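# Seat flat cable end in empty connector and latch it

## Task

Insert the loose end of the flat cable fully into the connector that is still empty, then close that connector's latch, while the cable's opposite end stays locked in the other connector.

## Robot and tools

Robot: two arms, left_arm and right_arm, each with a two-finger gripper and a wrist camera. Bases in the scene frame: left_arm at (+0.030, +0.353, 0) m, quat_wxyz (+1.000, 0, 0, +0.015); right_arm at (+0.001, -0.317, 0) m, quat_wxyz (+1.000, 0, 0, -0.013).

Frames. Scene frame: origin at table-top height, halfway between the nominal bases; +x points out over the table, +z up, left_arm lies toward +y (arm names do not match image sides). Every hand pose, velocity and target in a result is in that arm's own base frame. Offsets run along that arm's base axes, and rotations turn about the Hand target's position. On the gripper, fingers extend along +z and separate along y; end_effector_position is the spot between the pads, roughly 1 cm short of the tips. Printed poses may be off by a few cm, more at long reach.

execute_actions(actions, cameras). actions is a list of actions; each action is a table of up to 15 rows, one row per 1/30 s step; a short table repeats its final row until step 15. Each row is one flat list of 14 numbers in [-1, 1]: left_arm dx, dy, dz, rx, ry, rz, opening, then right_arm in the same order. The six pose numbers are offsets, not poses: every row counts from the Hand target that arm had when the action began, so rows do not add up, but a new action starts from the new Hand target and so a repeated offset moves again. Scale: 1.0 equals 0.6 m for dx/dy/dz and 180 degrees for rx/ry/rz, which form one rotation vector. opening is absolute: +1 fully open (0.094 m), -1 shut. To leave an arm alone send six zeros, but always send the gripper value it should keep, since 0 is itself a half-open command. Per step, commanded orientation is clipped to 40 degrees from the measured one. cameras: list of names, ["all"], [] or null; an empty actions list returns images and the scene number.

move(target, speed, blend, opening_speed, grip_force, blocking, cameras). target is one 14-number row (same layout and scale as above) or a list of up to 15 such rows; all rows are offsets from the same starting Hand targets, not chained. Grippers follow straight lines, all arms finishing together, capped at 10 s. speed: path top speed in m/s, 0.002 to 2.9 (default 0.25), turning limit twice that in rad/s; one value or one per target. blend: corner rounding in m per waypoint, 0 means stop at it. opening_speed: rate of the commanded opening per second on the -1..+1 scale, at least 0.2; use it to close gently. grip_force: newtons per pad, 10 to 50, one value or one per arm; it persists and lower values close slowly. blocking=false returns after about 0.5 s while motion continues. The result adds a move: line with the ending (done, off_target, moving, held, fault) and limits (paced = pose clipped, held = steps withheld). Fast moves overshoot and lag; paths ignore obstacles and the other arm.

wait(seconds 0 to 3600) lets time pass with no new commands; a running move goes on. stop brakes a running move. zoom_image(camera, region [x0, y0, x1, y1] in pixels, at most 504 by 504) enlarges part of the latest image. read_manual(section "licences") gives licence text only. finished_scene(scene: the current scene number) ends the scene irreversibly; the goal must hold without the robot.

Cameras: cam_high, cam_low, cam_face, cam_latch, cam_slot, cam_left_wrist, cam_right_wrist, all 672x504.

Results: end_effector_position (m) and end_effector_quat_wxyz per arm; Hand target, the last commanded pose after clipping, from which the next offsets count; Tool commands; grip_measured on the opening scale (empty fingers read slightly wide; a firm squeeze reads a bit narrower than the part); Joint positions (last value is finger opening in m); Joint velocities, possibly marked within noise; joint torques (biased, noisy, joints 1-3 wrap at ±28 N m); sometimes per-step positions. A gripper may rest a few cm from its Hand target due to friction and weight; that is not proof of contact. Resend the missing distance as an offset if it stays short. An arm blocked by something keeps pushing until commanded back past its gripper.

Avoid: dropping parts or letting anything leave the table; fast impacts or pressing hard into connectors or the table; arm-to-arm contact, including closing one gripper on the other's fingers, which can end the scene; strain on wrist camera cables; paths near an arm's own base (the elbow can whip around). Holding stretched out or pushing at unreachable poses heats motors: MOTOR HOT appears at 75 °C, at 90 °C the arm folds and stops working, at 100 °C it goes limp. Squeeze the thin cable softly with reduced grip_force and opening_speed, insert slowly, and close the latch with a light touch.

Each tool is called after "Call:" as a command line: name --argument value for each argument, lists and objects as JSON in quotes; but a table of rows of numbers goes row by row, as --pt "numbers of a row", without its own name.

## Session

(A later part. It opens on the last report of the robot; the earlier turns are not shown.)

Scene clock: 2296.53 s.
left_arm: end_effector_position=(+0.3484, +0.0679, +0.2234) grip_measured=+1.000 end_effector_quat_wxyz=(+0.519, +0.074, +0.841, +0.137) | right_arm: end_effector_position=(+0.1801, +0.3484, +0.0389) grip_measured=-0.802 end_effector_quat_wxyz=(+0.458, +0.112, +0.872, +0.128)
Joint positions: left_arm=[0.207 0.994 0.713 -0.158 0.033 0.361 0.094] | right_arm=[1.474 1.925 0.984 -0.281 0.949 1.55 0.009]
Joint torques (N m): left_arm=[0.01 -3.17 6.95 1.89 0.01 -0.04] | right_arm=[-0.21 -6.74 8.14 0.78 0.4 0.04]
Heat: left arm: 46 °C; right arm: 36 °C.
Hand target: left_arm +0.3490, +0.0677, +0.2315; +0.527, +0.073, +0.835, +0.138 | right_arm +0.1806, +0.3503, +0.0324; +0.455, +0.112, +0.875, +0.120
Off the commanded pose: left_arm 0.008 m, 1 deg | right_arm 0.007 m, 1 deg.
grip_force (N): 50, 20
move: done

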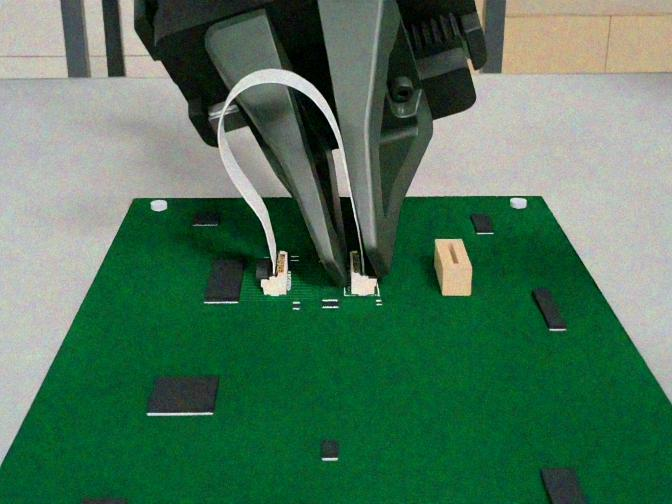

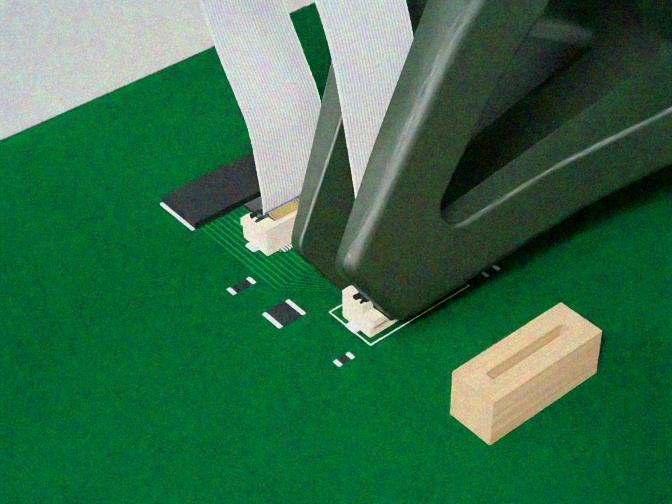

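Call:
move --target '[0,0,0,0,0,0,1,0,-0.001,-0.006,0,0,0,-0.80]' --speed 0.02 --cameras '["cam_latch","cam_slot"]'

Call:
zoom_image --camera "cam_latch" --region '[335, 225, 395, 285]'

Call:
zoom_image --camera "cam_slot" --region '[335, 225, 475, 325]'

Scene clock: 2313.17 s.
left_arm: end_effector_position=(+0.3484, +0.0679, +0.2234) grip_measured=+1.000 end_effector_quat_wxyz=(+0.519, +0.074, +0.841, +0.137) | right_arm: end_effector_position=(+0.1810, +0.3487, +0.0387) grip_measured=-0.802 end_effector_quat_wxyz=(+0.462, +0.114, +0.870, +0.128)
Joint positions: left_arm=[0.207 0.994 0.713 -0.158 0.033 0.361 0.094] | right_arm=[1.474 1.93 0.984 -0.274 0.957 1.55 0.009]
Joint torques (N m): left_arm=[-0.01 -3.15 6.91 1.89 0.02 -0.04] | right_arm=[-0.46 -6.6 7.25 0.94 0.32 0.05]
Heat: left arm: 46 °C; right arm: 36 °C.
Hand target: left_arm +0.3490, +0.0677, +0.2315; +0.527, +0.073, +0.835, +0.138 | right_arm +0.1806, +0.3496, +0.0288; +0.455, +0.112, +0.875, +0.119
Off the commanded pose: left_arm 0.008 m, 1 deg | right_arm 0.010 m, 1 deg.
grip_force (N): 50, 20
move: done

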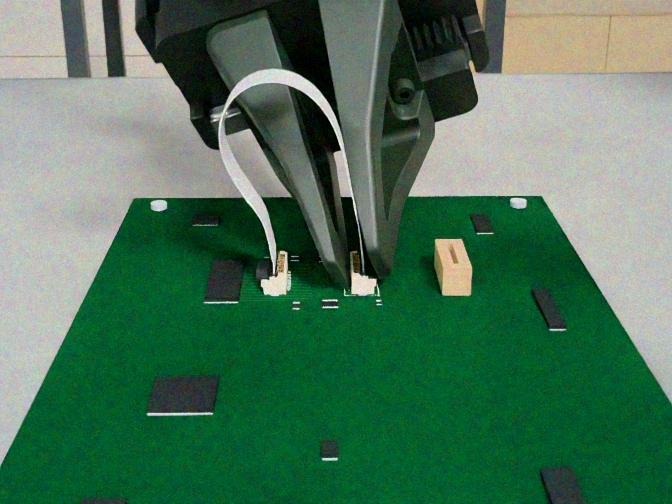

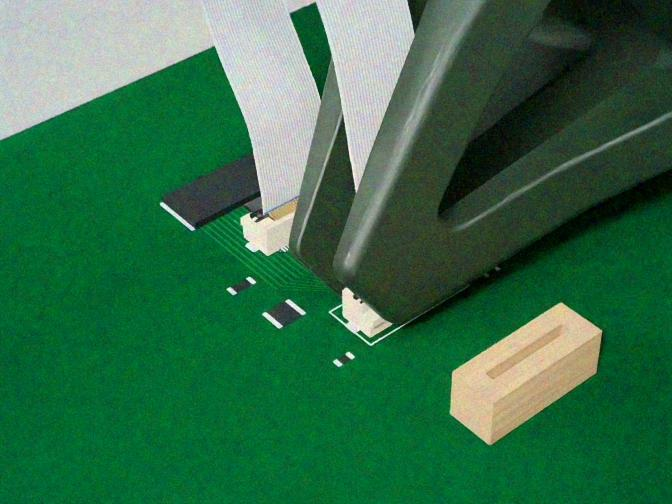

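Scaled by 8.400 from the camera's image (finer frame: 960x720).

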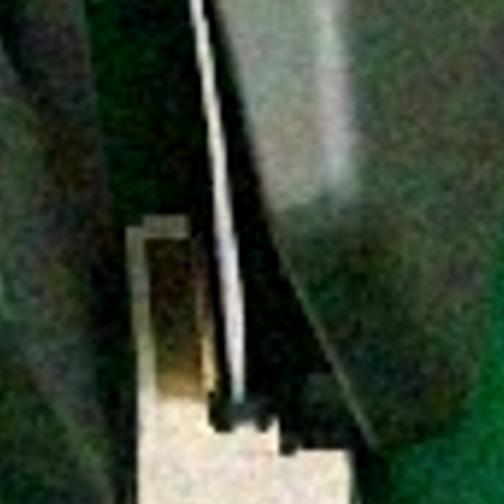

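Scaled by 3.600 from the camera's image (finer frame: 960x720).

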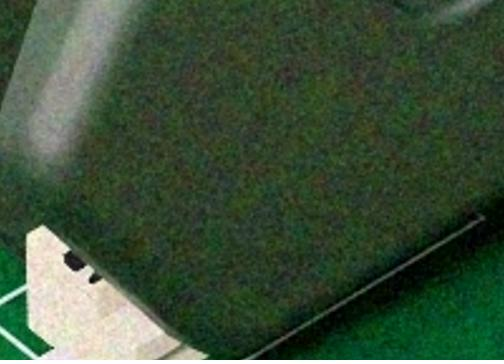

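Call:
move --target '[0,0,0,0,0,0,1,0,0,0.03,0,0,0,-0.80]' --speed 0.03 --cameras '["cam_latch","cam_slot"]'

Call:
zoom_image --camera "cam_latch" --region '[335, 225, 395, 285]'

Call:
zoom_image --camera "cam_slot" --region '[335, 225, 475, 325]'

Scene clock: 2322.53 s.
left_arm: end_effector_position=(+0.3484, +0.0679, +0.2234) grip_measured=+1.000 end_effector_quat_wxyz=(+0.519, +0.074, +0.841, +0.137) | right_arm: end_effector_position=(+0.1798, +0.3487, +0.0391) grip_measured=-0.802 end_effector_quat_wxyz=(+0.457, +0.108, +0.875, +0.120)
Joint positions: left_arm=[0.207 0.994 0.713 -0.158 0.033 0.361 0.094] | right_arm=[1.474 1.93 1 -0.31 0.946 1.55 0.009]
Joint torques (N m): left_arm=[-0.02 -3.17 6.94 1.89 0.01 -0.04] | right_arm=[-0.32 -10.47 8.08 0.53 0.39 0.05]
Heat: left arm: 46 °C; right arm: 36 °C.
Hand target: left_arm +0.3490, +0.0677, +0.2315; +0.527, +0.073, +0.835, +0.138 | right_arm +0.1806, +0.3496, +0.0467; +0.455, +0.112, +0.875, +0.119
Off the commanded pose: left_arm 0.008 m, 1 deg | right_arm 0.008 m, 0 deg.
grip_force (N): 50, 20
move: done

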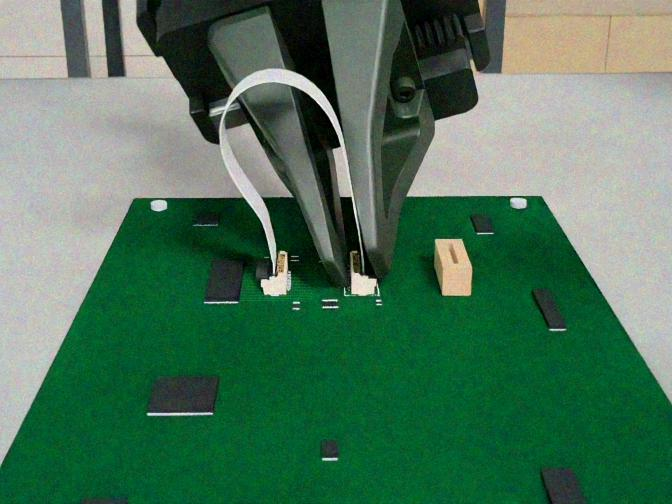

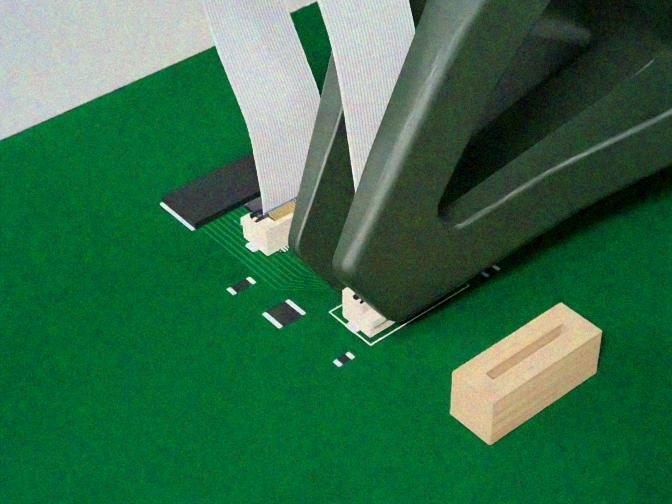

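Scaled by 8.400 from the camera's image (finer frame: 960x720).

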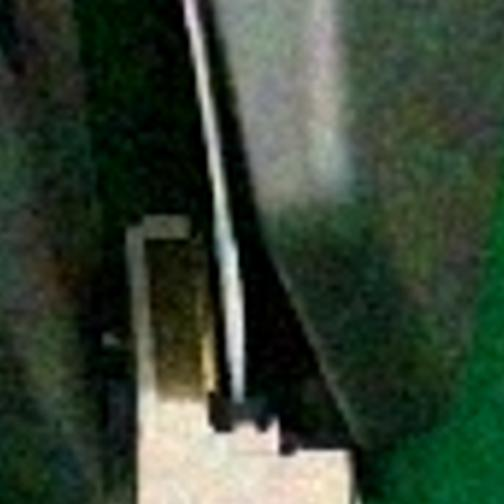

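Scaled by 3.600 from the camera's image (finer frame: 960x720).

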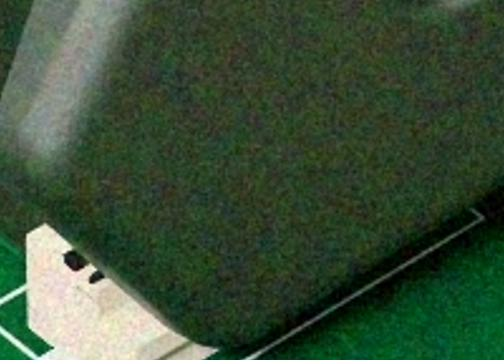

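Call:
move --target '[0,0,0,0,0,0,1,0,0,0.022,0,0,0,-0.80]' --speed 0.03 --cameras '["cam_latch","cam_slot"]'

Call:
zoom_image --camera "cam_latch" --region '[335, 225, 395, 285]'

Call:
zoom_image --camera "cam_slot" --region '[335, 225, 475, 325]'

Scene clock: 2328.90 s.
left_arm: end_effector_position=(+0.3484, +0.0679, +0.2234) grip_measured=+1.000 end_effector_quat_wxyz=(+0.519, +0.074, +0.841, +0.137) | right_arm: end_effector_position=(+0.1781, +0.3451, +0.0452) grip_measured=-0.802 end_effector_quat_wxyz=(+0.452, +0.101, +0.880, +0.109)
Joint positions: left_arm=[0.207 0.994 0.713 -0.158 0.033 0.361 0.094] | right_arm=[1.474 1.907 1.015 -0.375 0.933 1.55 0.009]
Joint torques (N m): left_arm=[-0.02 -3.19 6.93 1.88 0.02 -0.04] | right_arm=[-0.36 -11.14 8.79 0.63 0.58 0.04]
Heat: left arm: 46 °C; right arm: 36 °C.
Hand target: left_arm +0.3490, +0.0677, +0.2315; +0.527, +0.073, +0.835, +0.138 | right_arm +0.1806, +0.3496, +0.0600; +0.456, +0.112, +0.875, +0.119
Off the commanded pose: left_arm 0.008 m, 1 deg | right_arm 0.016 m, 2 deg.
grip_force (N): 50, 20
move: off_target (right_arm)

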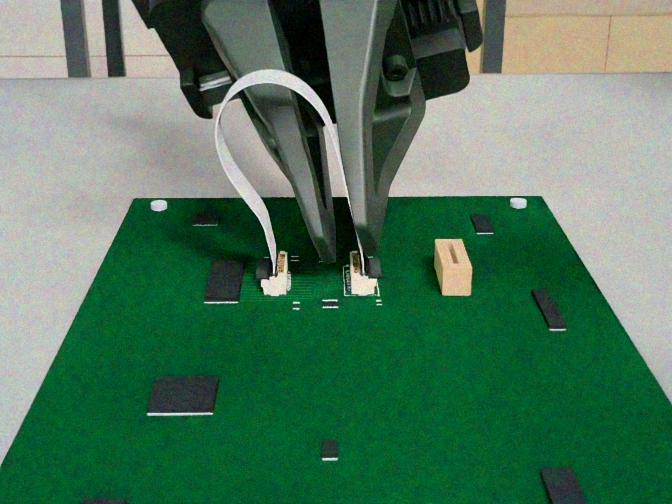

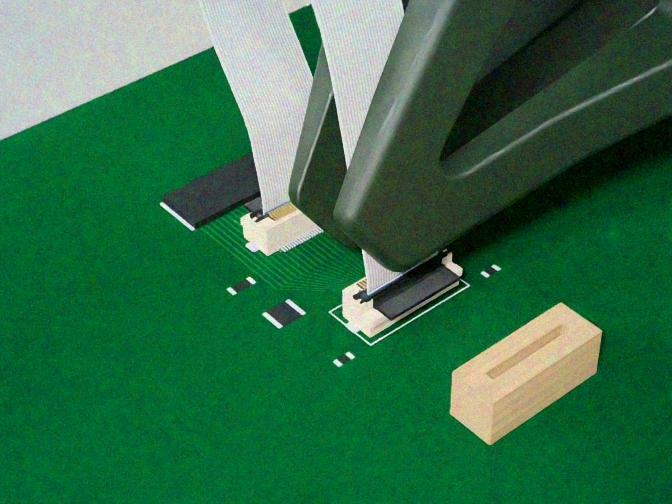

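Scaled by 8.400 from the camera's image (finer frame: 960x720).

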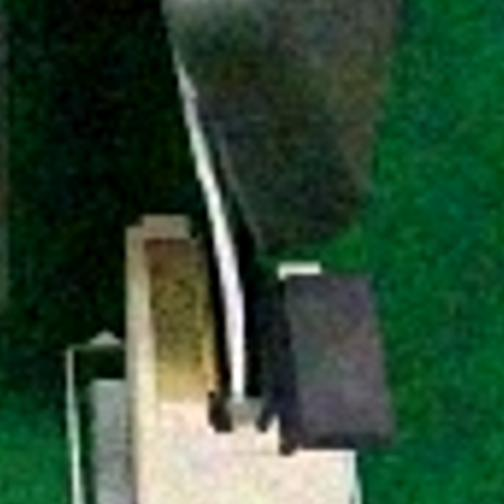

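Scaled by 3.600 from the camera's image (finer frame: 960x720).

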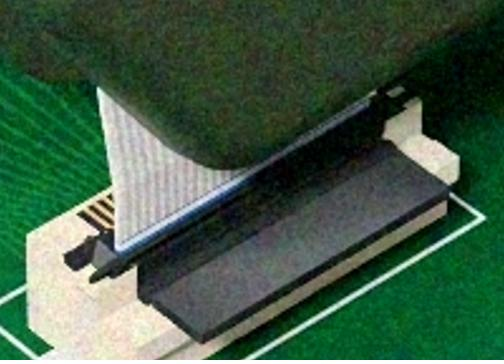

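Call:
move --target '[0,0,0,0,0,0,1,0,0.004,0.02,0,0,0,-0.65]' --speed 0.03 --opening_speed 0.25 --cameras '["cam_latch","cam_slot","cam_face"]'

Scene clock: 2350.70 s.
left_arm: end_effector_position=(+0.3484, +0.0679, +0.2234) grip_measured=+1.000 end_effector_quat_wxyz=(+0.519, +0.074, +0.841, +0.137) | right_arm: end_effector_position=(+0.1781, +0.3473, +0.0568) grip_measured=-0.652 end_effector_quat_wxyz=(+0.451, +0.101, +0.880, +0.107)
Joint positions: left_arm=[0.207 0.994 0.713 -0.158 0.033 0.361 0.094] | right_arm=[1.474 1.889 1.047 -0.43 0.931 1.55 0.016]
Joint torques (N m): left_arm=[-0.01 -3.14 6.93 1.89 0.02 -0.04] | right_arm=[-0.1 -11.1 9.06 0.66 0.56 0.06]
Heat: left arm: 46 °C; right arm: 37 °C.
Hand target: left_arm +0.3490, +0.0677, +0.2315; +0.527, +0.073, +0.835, +0.138 | right_arm +0.1806, +0.3520, +0.0720; +0.455, +0.112, +0.875, +0.119
Off the commanded pose: left_arm 0.008 m, 1 deg | right_arm 0.016 m, 2 deg.
grip_force (N): 50, 20
move: off_target (right_arm)
Images, in order (width x height): cam_face 672x504, cam_latch 672x504, cam_slot 672x504.

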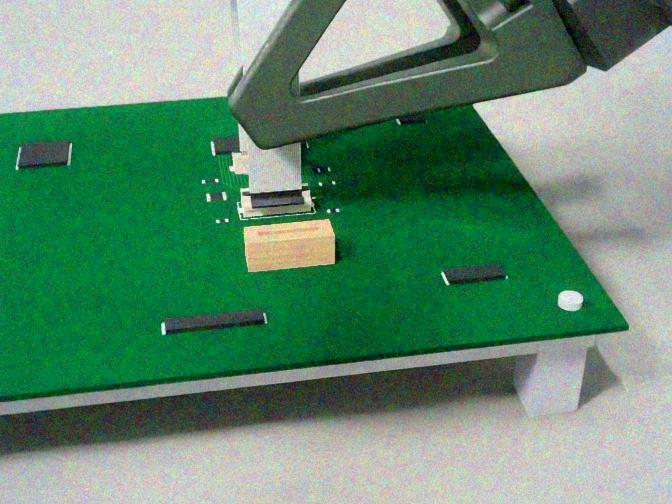

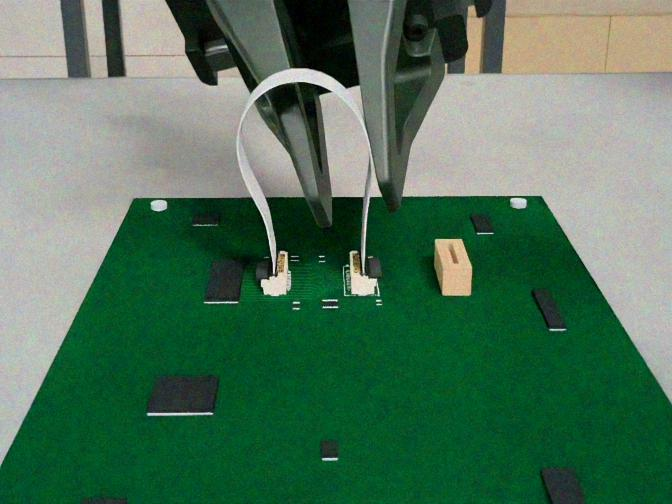

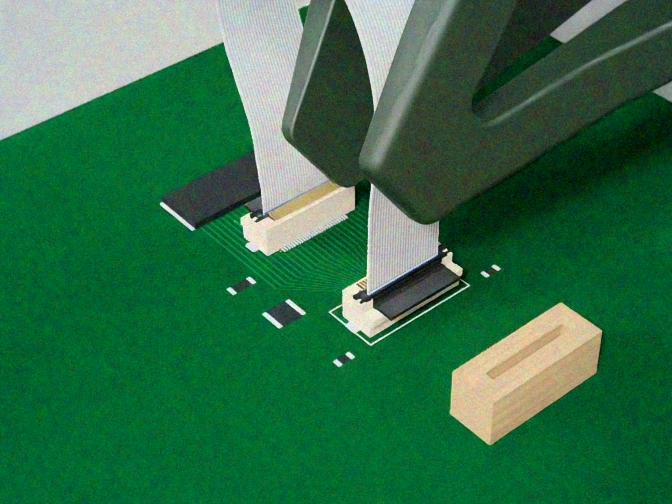

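Call:
zoom_image --camera "cam_slot" --region '[335, 225, 475, 345]'

Call:
zoom_image --camera "cam_latch" --region '[335, 235, 395, 295]'

Call:
zoom_image --camera "cam_face" --region '[220, 130, 340, 220]'

Scaled by 3.600 from the camera's image (finer frame: 960x720).

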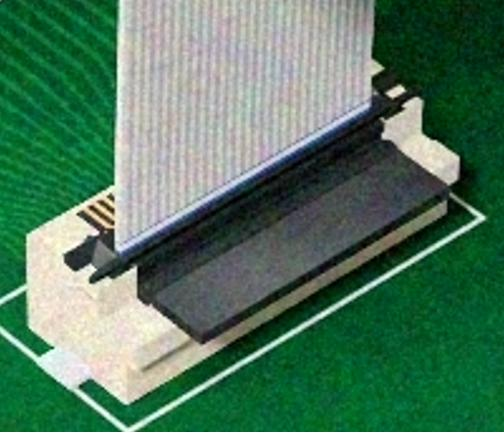

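Scaled by 8.400 from the camera's image (finer frame: 960x720).

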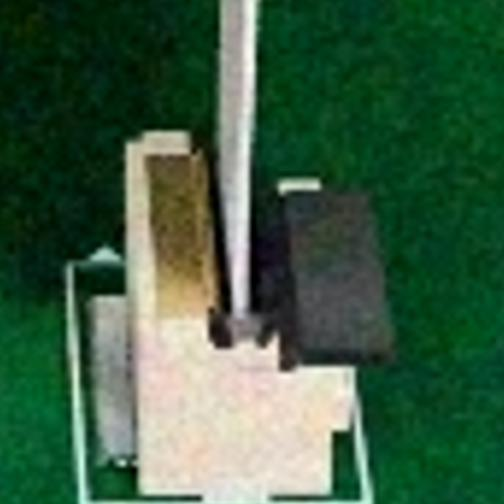

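Scaled by 4.200 from the camera's image (finer frame: 960x720).

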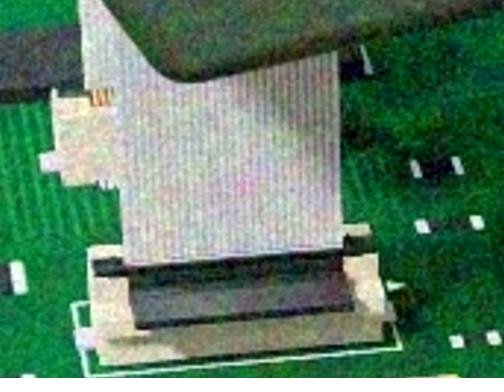

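Call:
move --pt "0 0 0 0 0 0 1 -0.06 0.0 0.01 0 0 0 -0.65" --pt "0 0 0 0 0 0 1 -0.12 -0.03 0.15 0 0 0 -0.65" --speed 0.08 --blend 0.01 --cameras '["cam_latch","cam_slot","cam_face"]'

Scene clock: 2374.13 s.
left_arm: end_effector_position=(+0.3484, +0.0679, +0.2234) grip_measured=+1.000 end_effector_quat_wxyz=(+0.519, +0.074, +0.841, +0.137) | right_arm: end_effector_position=(+0.1086, +0.3299, +0.1460) grip_measured=-0.652 end_effector_quat_wxyz=(+0.449, +0.105, +0.881, +0.102)
Joint positions: left_arm=[0.207 0.994 0.713 -0.158 0.033 0.361 0.094] | right_arm=[1.688 1.771 1.302 -1.119 0.957 1.933 0.016]
Joint torques (N m): left_arm=[-0.01 -3.18 6.94 1.89 0.01 -0.04] | right_arm=[0.47 -9.65 10.03 0.16 0.7 0.05]
Heat: left arm: 46 °C; right arm: 37 °C.
Hand target: left_arm +0.3490, +0.0677, +0.2315; +0.527, +0.073, +0.835, +0.138 | right_arm +0.1086, +0.3340, +0.1619; +0.455, +0.112, +0.875, +0.119
Off the commanded pose: left_arm 0.008 m, 1 deg | right_arm 0.016 m, 2 deg.
grip_force (N): 50, 20
move: off_target (right_arm)
Images, in order (width x height): cam_face 672x504, cam_latch 672x504, cam_slot 672x504.

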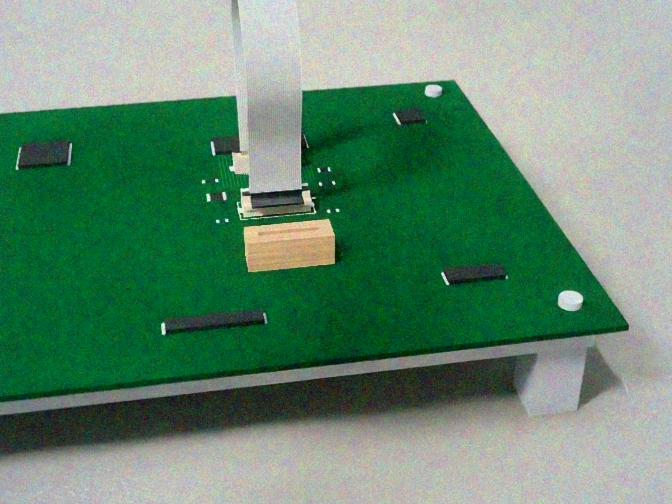

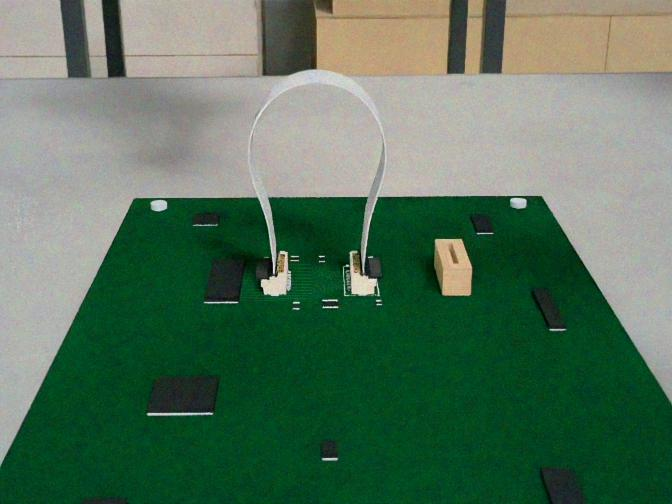

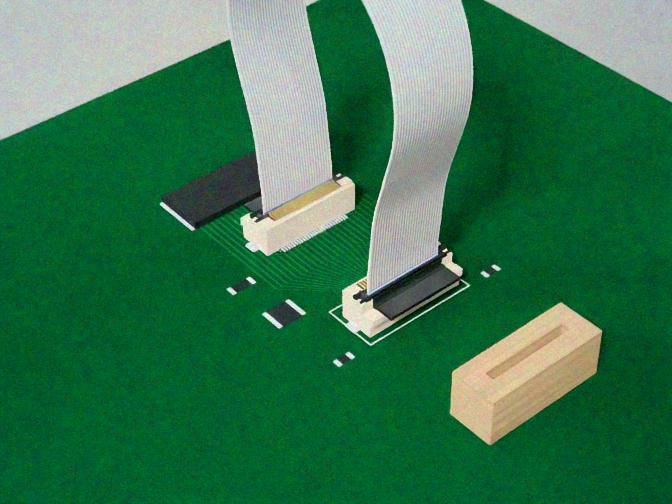

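Call:
zoom_image --camera "cam_slot" --region '[335, 225, 475, 345]'

Call:
zoom_image --camera "cam_slot" --region '[225, 160, 365, 280]'

Call:
zoom_image --camera "cam_face" --region '[220, 130, 340, 220]'

Scaled by 3.600 from the camera's image (finer frame: 960x720).

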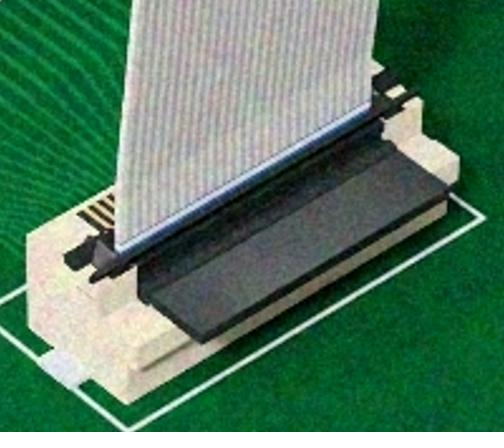

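Scaled by 3.600 from the camera's image (finer frame: 960x720).

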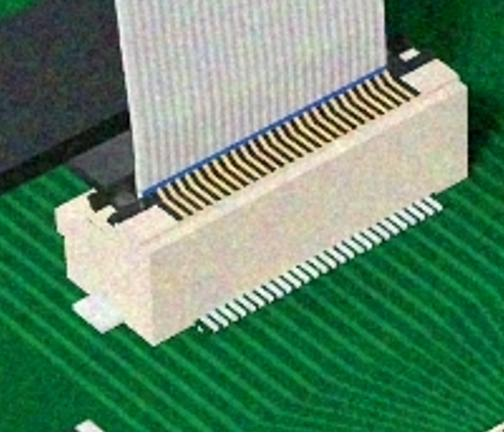

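Scaled by 4.200 from the camera's image (finer frame: 960x720).

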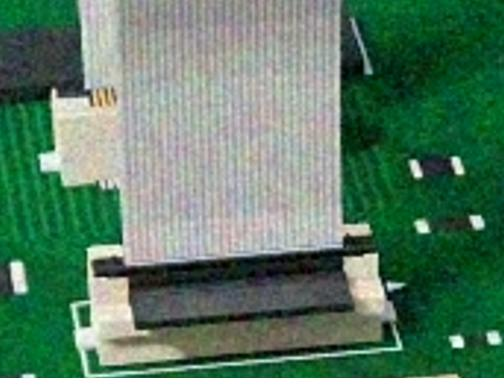

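Call:
execute_actions --actions '[]' --cameras '["cam_right_wrist","cam_slot","cam_latch","cam_face"]'

Call:
zoom_image --camera "cam_latch" --region '[340, 245, 385, 290]'

Call:
zoom_image --camera "cam_latch" --region '[253, 245, 298, 290]'

Call:
zoom_image --camera "cam_slot" --region '[360, 240, 420, 300]'

Call:
zoom_image --camera "cam_slot" --region '[415, 225, 475, 285]'

Scene clock: 2404.13 s.
left_arm: end_effector_position=(+0.3484, +0.0679, +0.2234) grip_measured=+1.000 end_effector_quat_wxyz=(+0.519, +0.074, +0.841, +0.137) | right_arm: end_effector_position=(+0.1086, +0.3298, +0.1460) grip_measured=-0.652 end_effector_quat_wxyz=(+0.449, +0.105, +0.881, +0.102)
Joint positions: left_arm=[0.207 0.994 0.713 -0.158 0.033 0.361 0.094] | right_arm=[1.688 1.771 1.302 -1.12 0.957 1.934 0.016]
Joint velocities: within noise
Joint torques (N m): left_arm=[-0.01 -3.17 6.91 1.89 0.01 -0.04] | right_arm=[0.34 -9.84 10.06 0.17 0.72 0.05]
Heat: left arm: 46 °C; right arm: 36 °C.
Hand target: left_arm +0.3490, +0.0677, +0.2315; +0.527, +0.073, +0.835, +0.138 | right_arm +0.1086, +0.3340, +0.1619; +0.455, +0.112, +0.875, +0.119
Tool commands: left_gripper/opening=+1.0 right_gripper/opening=-0.65
Off the commanded pose: left_arm 0.008 m, 1 deg | right_arm 0.017 m, 2 deg.
grip_force (N): 50, 20
Images, in order (width x height): cam_face 672x504, cam_latch 672x504, cam_slot 672x504, cam_right_wrist 672x504.

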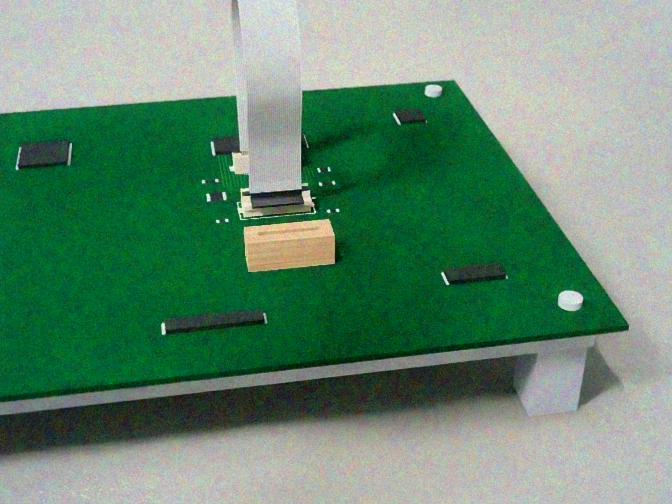

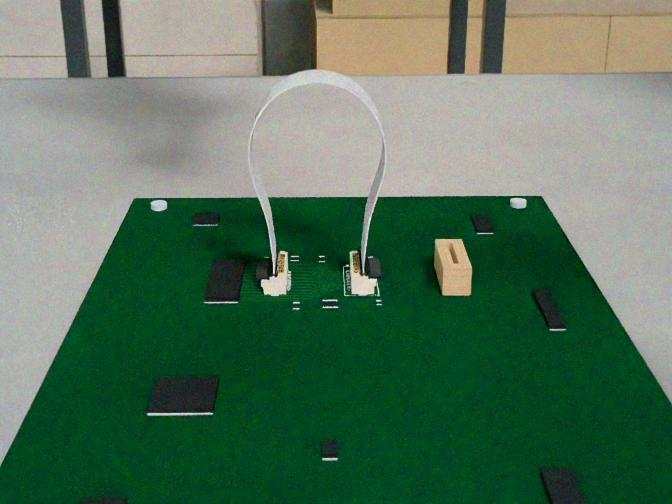

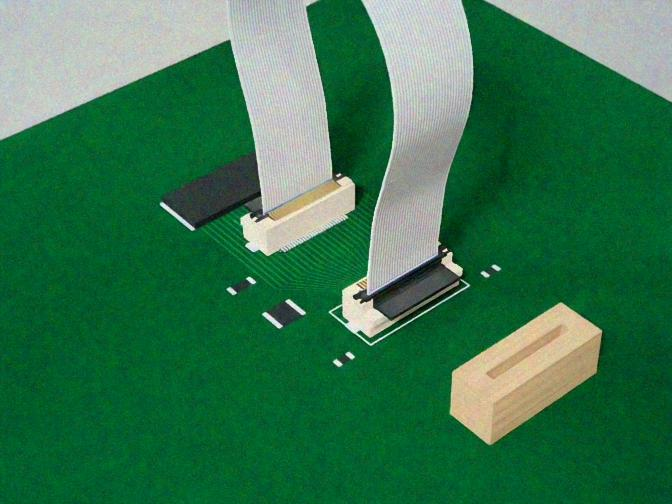

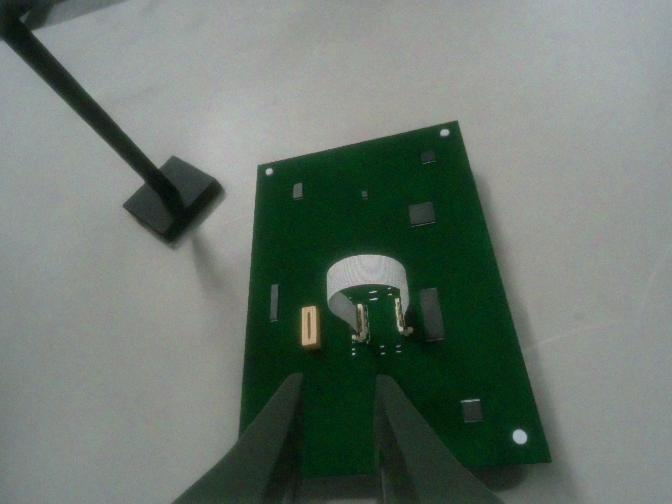

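Scaled by 11.200 from the camera's image (finer frame: 960x720).

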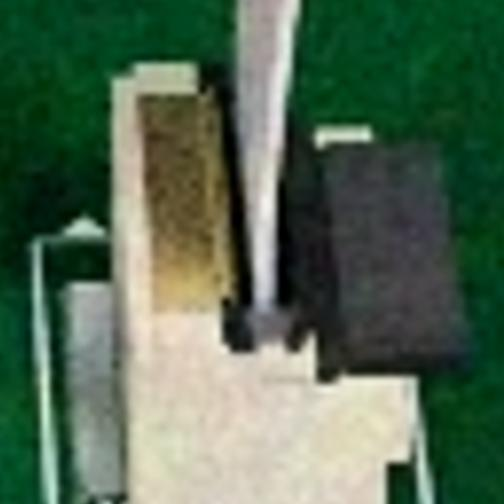

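Scaled by 11.200 from the camera's image (finer frame: 960x720).

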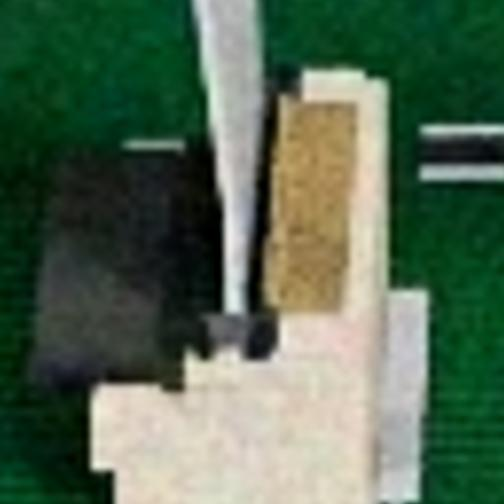

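Scaled by 8.400 from the camera's image (finer frame: 960x720).

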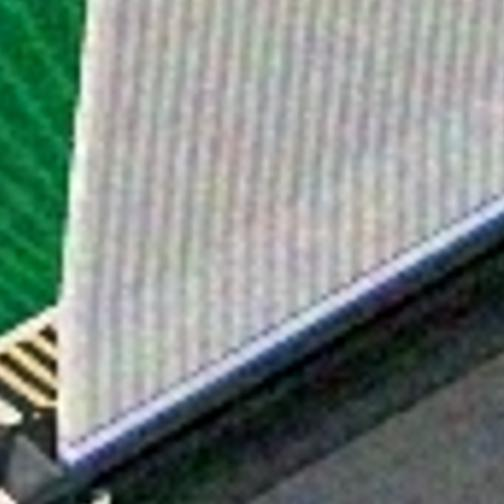

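Scaled by 8.400 from the camera's image (finer frame: 960x720).

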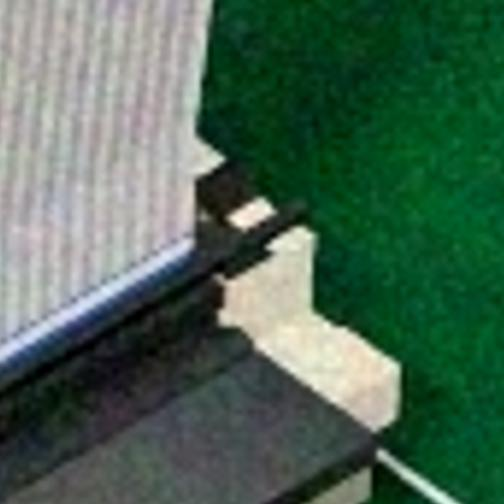

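Call:
finished_scene --scene 1

The scene is finished: the task was done.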